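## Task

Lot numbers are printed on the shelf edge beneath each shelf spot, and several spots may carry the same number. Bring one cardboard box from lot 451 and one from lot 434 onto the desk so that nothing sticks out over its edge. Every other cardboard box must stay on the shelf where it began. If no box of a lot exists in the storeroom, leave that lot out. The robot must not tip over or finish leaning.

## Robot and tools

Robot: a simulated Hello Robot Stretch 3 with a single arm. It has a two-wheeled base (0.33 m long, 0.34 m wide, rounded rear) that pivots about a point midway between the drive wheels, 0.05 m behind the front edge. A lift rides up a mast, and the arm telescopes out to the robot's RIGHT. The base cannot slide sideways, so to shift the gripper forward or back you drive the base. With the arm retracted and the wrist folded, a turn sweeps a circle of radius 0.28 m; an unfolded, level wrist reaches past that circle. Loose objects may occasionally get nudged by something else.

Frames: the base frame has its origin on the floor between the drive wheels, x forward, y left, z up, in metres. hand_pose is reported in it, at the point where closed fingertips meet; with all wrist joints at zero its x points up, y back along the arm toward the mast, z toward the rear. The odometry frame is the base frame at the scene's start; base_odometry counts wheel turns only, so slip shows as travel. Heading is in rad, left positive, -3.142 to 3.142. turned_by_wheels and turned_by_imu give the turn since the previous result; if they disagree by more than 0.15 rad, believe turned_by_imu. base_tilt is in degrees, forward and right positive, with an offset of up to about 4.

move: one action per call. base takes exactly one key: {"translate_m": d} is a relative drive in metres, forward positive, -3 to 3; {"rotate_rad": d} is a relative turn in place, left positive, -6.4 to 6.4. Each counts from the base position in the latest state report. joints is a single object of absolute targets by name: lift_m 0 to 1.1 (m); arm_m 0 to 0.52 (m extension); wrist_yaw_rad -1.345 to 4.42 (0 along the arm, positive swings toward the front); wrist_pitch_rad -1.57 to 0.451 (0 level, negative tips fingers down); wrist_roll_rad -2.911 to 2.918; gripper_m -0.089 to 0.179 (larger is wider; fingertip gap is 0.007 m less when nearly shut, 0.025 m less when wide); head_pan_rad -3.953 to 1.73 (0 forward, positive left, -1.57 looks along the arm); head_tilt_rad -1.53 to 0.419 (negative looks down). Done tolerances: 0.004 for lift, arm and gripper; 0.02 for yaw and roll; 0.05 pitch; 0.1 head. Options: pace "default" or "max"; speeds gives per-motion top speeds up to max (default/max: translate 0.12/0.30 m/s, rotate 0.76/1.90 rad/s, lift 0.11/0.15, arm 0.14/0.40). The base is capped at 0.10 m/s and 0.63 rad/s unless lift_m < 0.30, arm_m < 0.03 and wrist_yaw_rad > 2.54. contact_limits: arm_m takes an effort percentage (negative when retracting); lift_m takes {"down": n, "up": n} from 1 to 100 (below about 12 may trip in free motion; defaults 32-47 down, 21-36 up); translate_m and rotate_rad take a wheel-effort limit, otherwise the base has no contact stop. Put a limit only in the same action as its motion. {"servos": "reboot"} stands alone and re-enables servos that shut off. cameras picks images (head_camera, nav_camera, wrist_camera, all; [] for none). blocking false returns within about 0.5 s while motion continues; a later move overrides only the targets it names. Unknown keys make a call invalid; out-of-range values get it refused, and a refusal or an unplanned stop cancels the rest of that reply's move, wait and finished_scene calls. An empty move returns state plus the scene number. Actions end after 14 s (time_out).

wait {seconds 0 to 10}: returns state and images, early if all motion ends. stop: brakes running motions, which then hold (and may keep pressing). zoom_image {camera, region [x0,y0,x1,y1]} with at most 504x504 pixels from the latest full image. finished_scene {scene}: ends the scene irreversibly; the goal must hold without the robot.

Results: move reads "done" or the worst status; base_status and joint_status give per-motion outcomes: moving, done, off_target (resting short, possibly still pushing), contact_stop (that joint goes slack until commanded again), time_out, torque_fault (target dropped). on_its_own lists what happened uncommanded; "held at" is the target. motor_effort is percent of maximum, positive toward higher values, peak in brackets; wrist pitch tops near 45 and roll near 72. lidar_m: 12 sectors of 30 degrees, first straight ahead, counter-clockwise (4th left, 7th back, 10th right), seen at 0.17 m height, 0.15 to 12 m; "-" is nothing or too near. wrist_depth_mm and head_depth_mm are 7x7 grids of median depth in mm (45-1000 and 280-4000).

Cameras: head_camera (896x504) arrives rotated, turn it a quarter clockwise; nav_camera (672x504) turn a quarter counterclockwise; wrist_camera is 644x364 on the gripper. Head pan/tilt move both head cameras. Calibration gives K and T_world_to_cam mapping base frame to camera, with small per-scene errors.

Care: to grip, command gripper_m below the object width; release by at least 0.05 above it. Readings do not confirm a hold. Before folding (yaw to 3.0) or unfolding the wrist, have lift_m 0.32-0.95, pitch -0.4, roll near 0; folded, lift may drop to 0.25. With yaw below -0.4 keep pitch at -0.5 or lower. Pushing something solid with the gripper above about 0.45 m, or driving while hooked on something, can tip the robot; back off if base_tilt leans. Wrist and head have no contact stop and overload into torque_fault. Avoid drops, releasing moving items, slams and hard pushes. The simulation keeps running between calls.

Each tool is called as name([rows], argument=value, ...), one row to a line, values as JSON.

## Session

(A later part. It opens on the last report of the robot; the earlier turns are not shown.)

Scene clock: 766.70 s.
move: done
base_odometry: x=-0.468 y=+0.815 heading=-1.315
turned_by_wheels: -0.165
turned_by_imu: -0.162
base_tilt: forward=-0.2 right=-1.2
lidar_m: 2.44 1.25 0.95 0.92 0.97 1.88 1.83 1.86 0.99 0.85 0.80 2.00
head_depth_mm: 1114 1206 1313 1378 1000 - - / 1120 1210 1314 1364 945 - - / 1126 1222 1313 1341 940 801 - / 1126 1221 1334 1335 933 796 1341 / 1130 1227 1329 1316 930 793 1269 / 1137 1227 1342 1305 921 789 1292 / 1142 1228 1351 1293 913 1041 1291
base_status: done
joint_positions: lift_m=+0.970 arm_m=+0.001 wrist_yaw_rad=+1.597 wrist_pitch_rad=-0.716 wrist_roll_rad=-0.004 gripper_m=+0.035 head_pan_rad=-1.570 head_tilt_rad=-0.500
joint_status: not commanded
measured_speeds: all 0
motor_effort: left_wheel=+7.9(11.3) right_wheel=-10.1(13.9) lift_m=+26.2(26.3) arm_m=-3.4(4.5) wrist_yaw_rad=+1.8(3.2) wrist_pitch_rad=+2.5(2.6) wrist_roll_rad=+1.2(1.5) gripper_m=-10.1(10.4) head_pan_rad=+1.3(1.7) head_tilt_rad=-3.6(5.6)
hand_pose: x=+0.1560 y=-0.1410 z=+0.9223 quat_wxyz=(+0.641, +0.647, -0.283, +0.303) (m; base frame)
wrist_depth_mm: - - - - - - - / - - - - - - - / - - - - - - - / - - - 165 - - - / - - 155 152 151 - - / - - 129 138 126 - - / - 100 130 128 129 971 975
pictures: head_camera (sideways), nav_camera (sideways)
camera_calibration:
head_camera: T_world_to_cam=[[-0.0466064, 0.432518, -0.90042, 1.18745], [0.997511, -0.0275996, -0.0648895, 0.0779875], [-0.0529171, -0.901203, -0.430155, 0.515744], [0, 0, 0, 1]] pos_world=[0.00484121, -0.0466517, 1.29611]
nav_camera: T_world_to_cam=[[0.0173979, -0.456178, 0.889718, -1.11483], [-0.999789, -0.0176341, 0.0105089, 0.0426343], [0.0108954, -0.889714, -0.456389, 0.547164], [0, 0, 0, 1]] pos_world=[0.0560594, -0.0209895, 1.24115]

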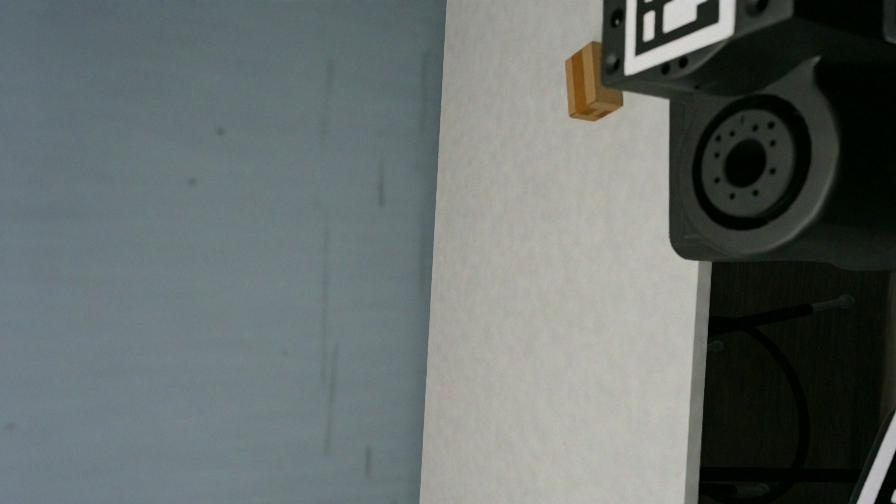

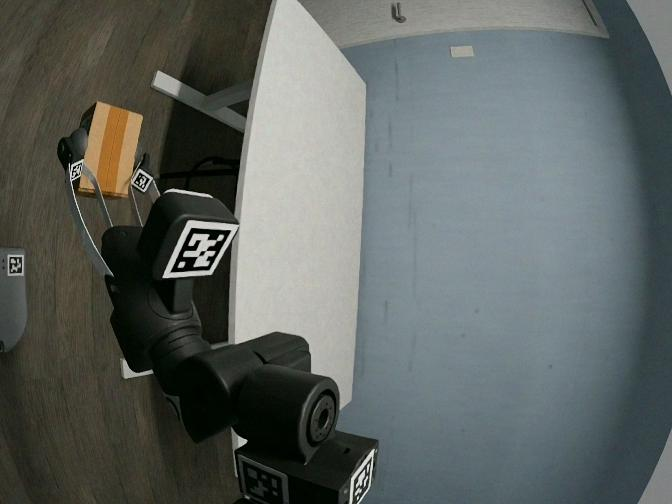

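move(joints={"wrist_yaw_rad":0.1}, cameras=[])

move(joints={"arm_m":0.44}, cameras=[])

move(joints={"lift_m":0.83}, contact_limits={"lift_m":{"down":14}}, cameras=["head_camera"])

move(joints={"lift_m":0.74}, contact_limits={"lift_m":{"down":13}}, speeds={"lift_m":0.03}, cameras=["head_camera","wrist_camera"])

Scene clock: 780.17 s.
move: done
base_odometry: x=-0.468 y=+0.815 heading=-1.315
turned_by_wheels: +0.000
turned_by_imu: +0.000
base_tilt: forward=-0.3 right=-1.1
lidar_m: 2.44 1.25 0.95 0.92 0.97 1.88 1.83 1.85 0.99 0.84 0.80 2.00
head_depth_mm: 1118 1207 1307 1376 996 - - / 1122 1213 1318 1358 943 - - / 1129 1214 1316 1343 943 - - / 1129 1220 1327 1329 930 - - / 1135 1227 1324 1312 926 765 391 / 1128 1230 1339 1312 922 790 1290 / 1144 1232 1343 1289 912 1038 1252
base_status: not commanded
joint_positions: lift_m=+0.970 arm_m=+0.001 wrist_yaw_rad=+0.103 wrist_pitch_rad=-0.716 wrist_roll_rad=-0.004 gripper_m=+0.035 head_pan_rad=-1.570 head_tilt_rad=-0.500
joint_status: all done
measured_speeds: all 0
motor_effort: left_wheel=+7.5(8.1) right_wheel=-10.0(10.4) lift_m=+26.1(26.6) arm_m=-2.7(3.6) wrist_yaw_rad=-3.3(5.8) wrist_pitch_rad=+2.5(2.7) wrist_roll_rad=+1.0(1.3) gripper_m=-10.1(10.5) head_pan_rad=+1.2(1.7) head_tilt_rad=-3.3(4.5)
hand_pose: x=-0.0033 y=-0.3221 z=+0.9223 quat_wxyz=(+0.676, +0.282, -0.647, -0.213) (m; base frame)
wrist_depth_mm: - - - - - - - / - - - - - 509 - / - - - - - - - / - - - 165 - - - / - - 155 152 152 - - / - - 129 138 126 - - / - 100 130 128 129 960 964
pictures: none
No camera images: "cameras" was empty.

Scene clock: 784.60 s.
move: done
base_odometry: x=-0.468 y=+0.815 heading=-1.315
turned_by_wheels: +0.000
turned_by_imu: +0.000
base_tilt: forward=-0.3 right=-1.3
lidar_m: 2.44 1.25 0.94 0.92 0.97 1.88 1.83 1.85 0.99 0.84 0.80 2.00
head_depth_mm: 1114 1205 1312 304 856 785 1283 / 1119 1210 488 1146 906 805 1314 / 1123 1211 534 1199 939 801 1303 / 1132 1214 1276 638 930 796 1301 / 1132 1218 1326 1319 925 792 1265 / 1138 1232 1335 1301 923 789 1287 / 1136 1229 1336 1289 915 1032 1260
base_status: not commanded
joint_positions: lift_m=+0.970 arm_m=+0.440 wrist_yaw_rad=+0.103 wrist_pitch_rad=-0.717 wrist_roll_rad=-0.004 gripper_m=+0.035 head_pan_rad=-1.570 head_tilt_rad=-0.500
joint_status: all done
measured_speeds: all 0
motor_effort: left_wheel=+7.1(8.2) right_wheel=-9.9(10.8) lift_m=+26.1(27.0) arm_m=+12.9(14.9) wrist_yaw_rad=-4.2(4.6) wrist_pitch_rad=+2.6(2.8) wrist_roll_rad=+1.2(1.4) gripper_m=-9.9(10.4) head_pan_rad=+1.0(1.9) head_tilt_rad=-2.7(4.1)
hand_pose: x=-0.0033 y=-0.7614 z=+0.9222 quat_wxyz=(+0.675, +0.282, -0.647, -0.213) (m; base frame)
wrist_depth_mm: - - - - - - - / - - - - - - - / - - - - - - - / - - - 165 164 - - / - - 151 152 149 - - / - - 129 139 126 - - / - 99 118 128 127 105 -
pictures: none
No camera images: "cameras" was empty.

Scene clock: 786.70 s.
move: done
base_odometry: x=-0.468 y=+0.815 heading=-1.315
turned_by_wheels: +0.000
turned_by_imu: +0.000
base_tilt: forward=-0.2 right=-1.2
lidar_m: 2.44 1.25 0.95 0.92 0.97 1.88 1.83 1.86 0.99 0.85 0.81 2.00
head_depth_mm: 1117 1207 1306 1377 959 328 - / 1114 1214 1320 1374 421 350 1284 / 1122 1215 1316 611 862 801 1310 / 1124 1208 1328 1253 827 796 1309 / 1135 1223 1333 1320 925 792 1268 / 1140 1222 1339 1308 921 790 1287 / 1146 1230 1344 1292 914 1036 1255
base_status: not commanded
joint_positions: lift_m=+0.830 arm_m=+0.440 wrist_yaw_rad=+0.103 wrist_pitch_rad=-0.717 wrist_roll_rad=-0.004 gripper_m=+0.035 head_pan_rad=-1.570 head_tilt_rad=-0.500
joint_status: all done
measured_speeds: all 0
motor_effort: left_wheel=+7.2(7.8) right_wheel=-10.0(10.4) lift_m=+24.4(27.0) arm_m=+11.8(13.9) wrist_yaw_rad=-3.2(4.9) wrist_pitch_rad=+2.6(2.7) wrist_roll_rad=+1.1(1.4) gripper_m=-9.7(10.5) head_pan_rad=+0.6(1.4) head_tilt_rad=-2.1(3.3)
contact_limits: lift_m down 14 (down: maximum 72; up: maximum 65)
hand_pose: x=-0.0033 y=-0.7614 z=+0.7822 quat_wxyz=(+0.675, +0.282, -0.647, -0.213) (m; base frame)
wrist_depth_mm: - - - - - - - / - - - - - - - / - - - - - - - / - - - 165 164 - - / - - 151 152 148 - - / - - 129 139 126 - - / - 99 118 129 127 105 -
pictures: head_camera (sideways)
camera_calibration:
head_camera: T_world_to_cam=[[-0.0466064, 0.432518, -0.90042, 1.18745], [0.997511, -0.0275996, -0.0648895, 0.0779875], [-0.0529171, -0.901203, -0.430155, 0.515744], [0, 0, 0, 1]] pos_world=[0.00484121, -0.0466517, 1.29611]

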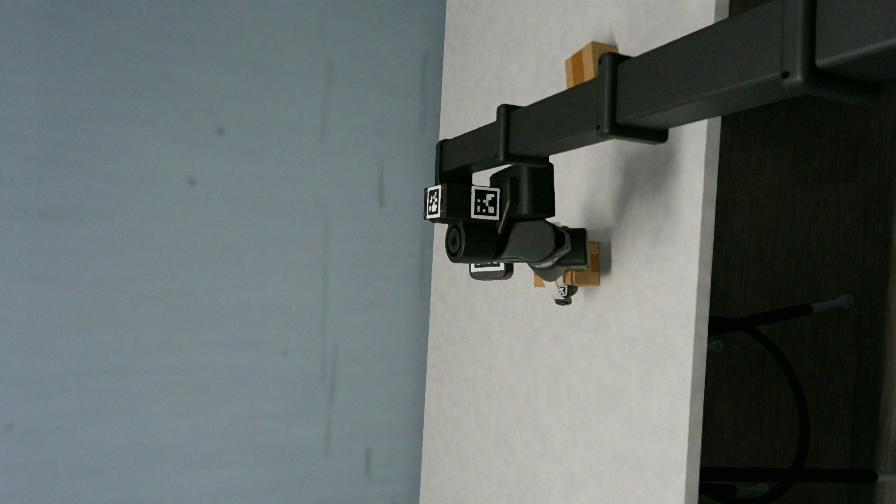

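Scene clock: 789.07 s.
move: contact_stop
base_odometry: x=-0.468 y=+0.815 heading=-1.315
turned_by_wheels: +0.000
turned_by_imu: +0.000
base_tilt: forward=-0.3 right=-1.1
lidar_m: 2.44 1.25 0.95 0.92 0.97 1.88 1.83 1.86 0.99 0.84 0.80 2.00
head_depth_mm: 1113 1203 1315 1374 956 759 305 / 1126 1211 1311 1364 839 386 330 / 1128 1209 1319 1343 605 805 1314 / 1130 1220 1334 1333 678 800 1309 / 1128 1227 1341 1328 927 791 1268 / 1137 1227 1337 1308 919 790 1293 / 1141 1230 1348 1292 913 1034 1258
base_status: not commanded
joint_positions: lift_m=+0.784 arm_m=+0.440 wrist_yaw_rad=+0.102 wrist_pitch_rad=-0.638 wrist_roll_rad=-0.003 gripper_m=+0.035 head_pan_rad=-1.570 head_tilt_rad=-0.500
joint_status: lift_m contact_stop (moved -0.046 of -0.090)
measured_speeds: translate_m=+0.000 rotate_rad=+0.000 lift_m=+0.004 arm_m=+0.000 wrist_yaw_rad=+0.000 wrist_pitch_rad=+0.000 wrist_roll_rad=+0.000 head_pan_rad=+0.000 head_tilt_rad=+0.000
on_its_own: lift_m is slack since a contact_stop (your +0.740 is given up); wrist_pitch_rad is at rest, and its effort (-11.6) is outside its rest range (-8 to +12)
motor_effort: left_wheel=+4.2(7.8) right_wheel=-6.2(10.6) lift_m=+22.2(27.6) arm_m=+10.3(11.9) wrist_yaw_rad=-2.5(5.2) wrist_pitch_rad=-11.6(13.6) wrist_roll_rad=+1.1(1.3) gripper_m=-9.8(10.4) head_pan_rad=+0.1(1.3) head_tilt_rad=-1.9(3.2)
contact_limits: lift_m down 13 (down: maximum 72; up: maximum 65)
hand_pose: x=-0.0021 y=-0.7754 z=+0.7502 quat_wxyz=(+0.683, +0.256, -0.658, -0.187) (m; base frame)
wrist_depth_mm: - - - - - - - / - - - - - - - / - - - - - - - / - - - 165 - - - / - - 154 152 148 - - / - - 130 136 127 - - / - - - 120 122 109 -
pictures: head_camera (sideways), wrist_camera
camera_calibration:
head_camera: T_world_to_cam=[[-0.0466064, 0.432518, -0.90042, 1.18745], [0.997511, -0.0275996, -0.0648895, 0.0779875], [-0.0529171, -0.901203, -0.430155, 0.515744], [0, 0, 0, 1]] pos_world=[0.00484121, -0.0466517, 1.29611]
wrist_camera: T_world_to_cam=[[-0.99061, -0.133334, -0.0302423, -0.0761266], [-0.0793308, 0.740708, -0.667126, 1.10719], [0.111351, -0.658463, -0.74433, 0.214252], [0, 0, 0, 1]] pos_world=[-0.0114351, -0.689175, 0.895805]

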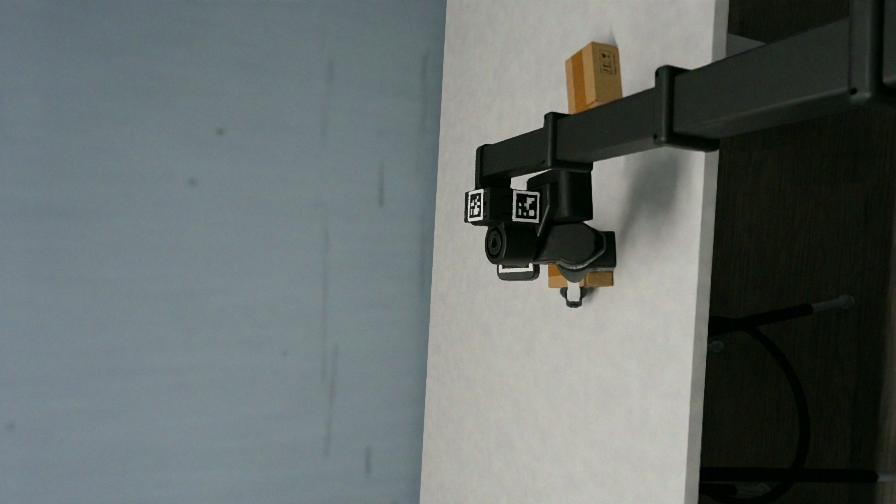

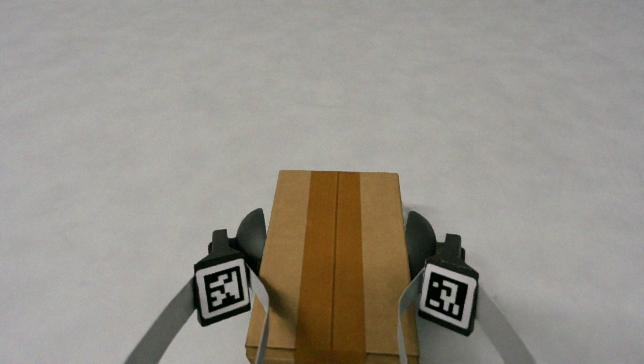

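move(joints={"lift_m":0.788}, cameras=[])

move(joints={"gripper_m":0.15}, cameras=[])

move(joints={"lift_m":0.92}, cameras=[])

move(joints={"arm_m":0.0}, cameras=["head_camera"])

Scene clock: 794.97 s.
move: done
base_odometry: x=-0.468 y=+0.815 heading=-1.315
turned_by_wheels: +0.000
turned_by_imu: +0.000
base_tilt: forward=-0.4 right=-1.1
lidar_m: 2.44 1.25 0.94 0.92 0.97 1.88 1.83 1.85 0.99 0.84 0.80 2.00
head_depth_mm: 1120 1199 1317 1371 957 757 317 / 1117 1208 1321 1355 833 381 329 / 1123 1217 1318 1350 603 799 1308 / 1125 1219 1328 1332 674 798 1306 / 1132 1226 1335 1321 927 793 1269 / 1137 1231 1340 1306 921 789 1293 / 1137 1234 1344 1289 915 1036 1257
base_status: not commanded
joint_positions: lift_m=+0.788 arm_m=+0.440 wrist_yaw_rad=+0.102 wrist_pitch_rad=-0.652 wrist_roll_rad=-0.003 gripper_m=+0.035 head_pan_rad=-1.570 head_tilt_rad=-0.500
joint_status: all done
measured_speeds: all 0
on_its_own: wrist_pitch_rad is at rest, and its effort (-9.2) is outside its rest range (-8 to +12)
motor_effort: left_wheel=+4.1(4.4) right_wheel=-5.6(6.5) lift_m=+18.9(25.4) arm_m=+5.2(5.5) wrist_yaw_rad=-2.3(2.8) wrist_pitch_rad=-9.2(9.4) wrist_roll_rad=+1.2(1.2) gripper_m=-10.1(10.4) head_pan_rad=+0.3(0.5) head_tilt_rad=-1.3(1.5)
hand_pose: x=-0.0024 y=-0.7730 z=+0.7520 quat_wxyz=(+0.682, +0.261, -0.656, -0.192) (m; base frame)
wrist_depth_mm: - - - - - - - / - - - - - - - / - - - - - - - / - - - 164 - - - / - - 154 152 148 - - / - - 130 136 128 - - / - 94 - 122 124 107 -
pictures: none
No camera images: "cameras" was empty.

Scene clock: 796.63 s.
move: done
base_odometry: x=-0.468 y=+0.815 heading=-1.315
turned_by_wheels: +0.000
turned_by_imu: +0.000
base_tilt: forward=-0.4 right=-1.2
lidar_m: 2.44 1.25 0.95 0.92 0.97 1.88 1.83 1.85 0.99 0.85 0.81 2.00
head_depth_mm: 1116 1203 1309 1370 952 756 317 / 1125 1204 1314 1369 837 381 329 / 1119 1213 1321 1343 602 802 1309 / 1128 1218 1329 1336 677 796 1311 / 1133 1230 1328 1318 921 788 1267 / 1136 1235 1342 1310 918 789 1289 / 1144 1241 1351 1296 910 1038 1260
base_status: not commanded
joint_positions: lift_m=+0.788 arm_m=+0.440 wrist_yaw_rad=+0.102 wrist_pitch_rad=-0.708 wrist_roll_rad=-0.003 gripper_m=+0.150 head_pan_rad=-1.570 head_tilt_rad=-0.500
joint_status: all done
measured_speeds: all 0
motor_effort: left_wheel=+4.2(4.8) right_wheel=-6.3(6.9) lift_m=+31.3(31.3) arm_m=+3.5(5.2) wrist_yaw_rad=-2.0(3.6) wrist_pitch_rad=+1.0(9.3) wrist_roll_rad=+0.9(1.2) gripper_m=+0.3(82.3) head_pan_rad=-0.2(1.1) head_tilt_rad=-0.2(1.8)
hand_pose: x=-0.0034 y=-0.7630 z=+0.7417 quat_wxyz=(+0.676, +0.279, -0.649, -0.211) (m; base frame)
wrist_depth_mm: - - - - - - - / - - - - - - - / - - - 167 - - - / - - - 153 155 - - / - 146 - 136 136 140 - / - 126 - 124 123 124 - / - 118 - 136 123 - 111
pictures: none
No camera images: "cameras" was empty.

Scene clock: 798.67 s.
move: done
base_odometry: x=-0.468 y=+0.815 heading=-1.315
turned_by_wheels: +0.000
turned_by_imu: +0.000
base_tilt: forward=-0.4 right=-1.2
lidar_m: 2.44 1.25 0.95 0.92 0.97 1.88 1.83 1.85 0.99 0.84 0.80 2.00
head_depth_mm: 1118 1207 1313 1373 306 - 1283 / 1125 1204 1298 412 840 805 1309 / 1124 1219 1275 552 938 803 1319 / 1128 1216 1318 613 887 795 1312 / 1126 1224 1326 1309 925 793 1268 / 1139 1230 1337 1304 920 789 1290 / 1139 1232 1344 1287 914 1036 1264
base_status: not commanded
joint_positions: lift_m=+0.920 arm_m=+0.440 wrist_yaw_rad=+0.102 wrist_pitch_rad=-0.709 wrist_roll_rad=-0.003 gripper_m=+0.150 head_pan_rad=-1.570 head_tilt_rad=-0.500
joint_status: all done
measured_speeds: all 0
motor_effort: left_wheel=+4.6(4.7) right_wheel=-6.1(6.8) lift_m=+30.0(34.1) arm_m=+2.4(4.4) wrist_yaw_rad=-2.3(3.2) wrist_pitch_rad=+1.3(1.3) wrist_roll_rad=+0.9(1.2) gripper_m=+1.0(1.2) head_pan_rad=+0.2(1.2) head_tilt_rad=-0.4(1.3)
hand_pose: x=-0.0034 y=-0.7628 z=+0.8736 quat_wxyz=(+0.676, +0.279, -0.648, -0.211) (m; base frame)
wrist_depth_mm: - - - - - - - / - - - - - - - / - - - - - - - / - - - - - - - / - 146 - - - 140 - / - 125 - 258 - 124 - / - 119 - 237 - - 111
pictures: none
No camera images: "cameras" was empty.

Scene clock: 803.10 s.
move: done
base_odometry: x=-0.468 y=+0.815 heading=-1.315
turned_by_wheels: +0.000
turned_by_imu: +0.000
base_tilt: forward=-0.3 right=-1.2
lidar_m: 2.44 1.25 0.95 0.92 0.97 1.88 1.83 1.85 0.99 0.84 0.81 1.99
head_depth_mm: 1115 1204 1306 1368 956 757 - / 1122 1210 1311 1373 905 781 - / 1125 1214 1325 1348 939 800 - / 1124 1216 1329 1330 891 768 - / 1132 1219 1335 1316 924 792 1269 / 1140 1225 1337 1304 918 789 1198 / 1139 1237 1341 1291 915 1032 1261
base_status: not commanded
joint_positions: lift_m=+0.920 arm_m=+0.001 wrist_yaw_rad=+0.102 wrist_pitch_rad=-0.709 wrist_roll_rad=-0.003 gripper_m=+0.150 head_pan_rad=-1.570 head_tilt_rad=-0.500
joint_status: all done
measured_speeds: all 0
motor_effort: left_wheel=+4.4(4.8) right_wheel=-5.3(7.0) lift_m=+23.7(31.4) arm_m=-12.6(14.6) wrist_yaw_rad=-1.6(3.9) wrist_pitch_rad=+1.2(1.4) wrist_roll_rad=+0.8(1.3) gripper_m=+0.7(1.4) head_pan_rad=+0.3(1.2) head_tilt_rad=+0.5(1.2)
hand_pose: x=-0.0034 y=-0.3234 z=+0.8735 quat_wxyz=(+0.676, +0.279, -0.648, -0.211) (m; base frame)
wrist_depth_mm: - - - - 501 - 464 / - - - - - - - / - - - - - - - / - - - - - - - / - - - - - - - / - 126 - - - 124 - / 935 959 963 940 962 911 114
pictures: head_camera (sideways)
camera_calibration:
head_camera: T_world_to_cam=[[-0.0466064, 0.432518, -0.90042, 1.18745], [0.997511, -0.0275996, -0.0648895, 0.0779875], [-0.0529171, -0.901203, -0.430155, 0.515744], [0, 0, 0, 1]] pos_world=[0.00484121, -0.0466517, 1.29611]

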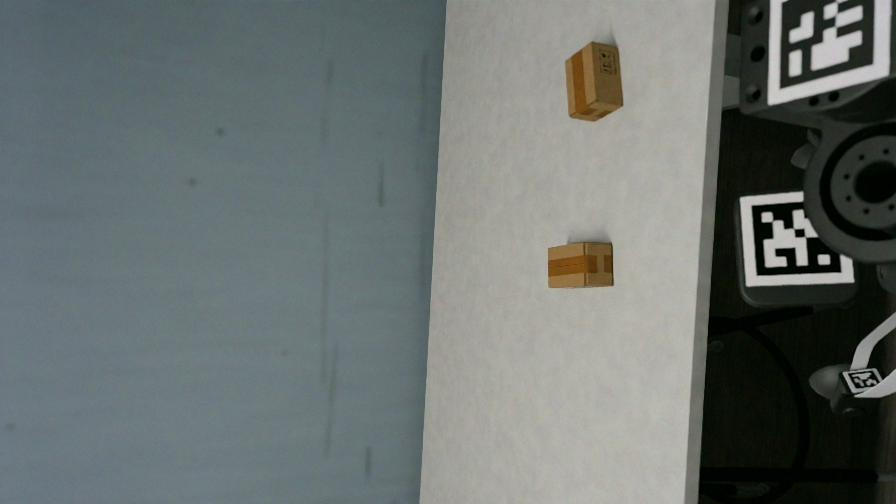

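Both placed.

finished_scene(scene=2)

The scene is finished: the task was done.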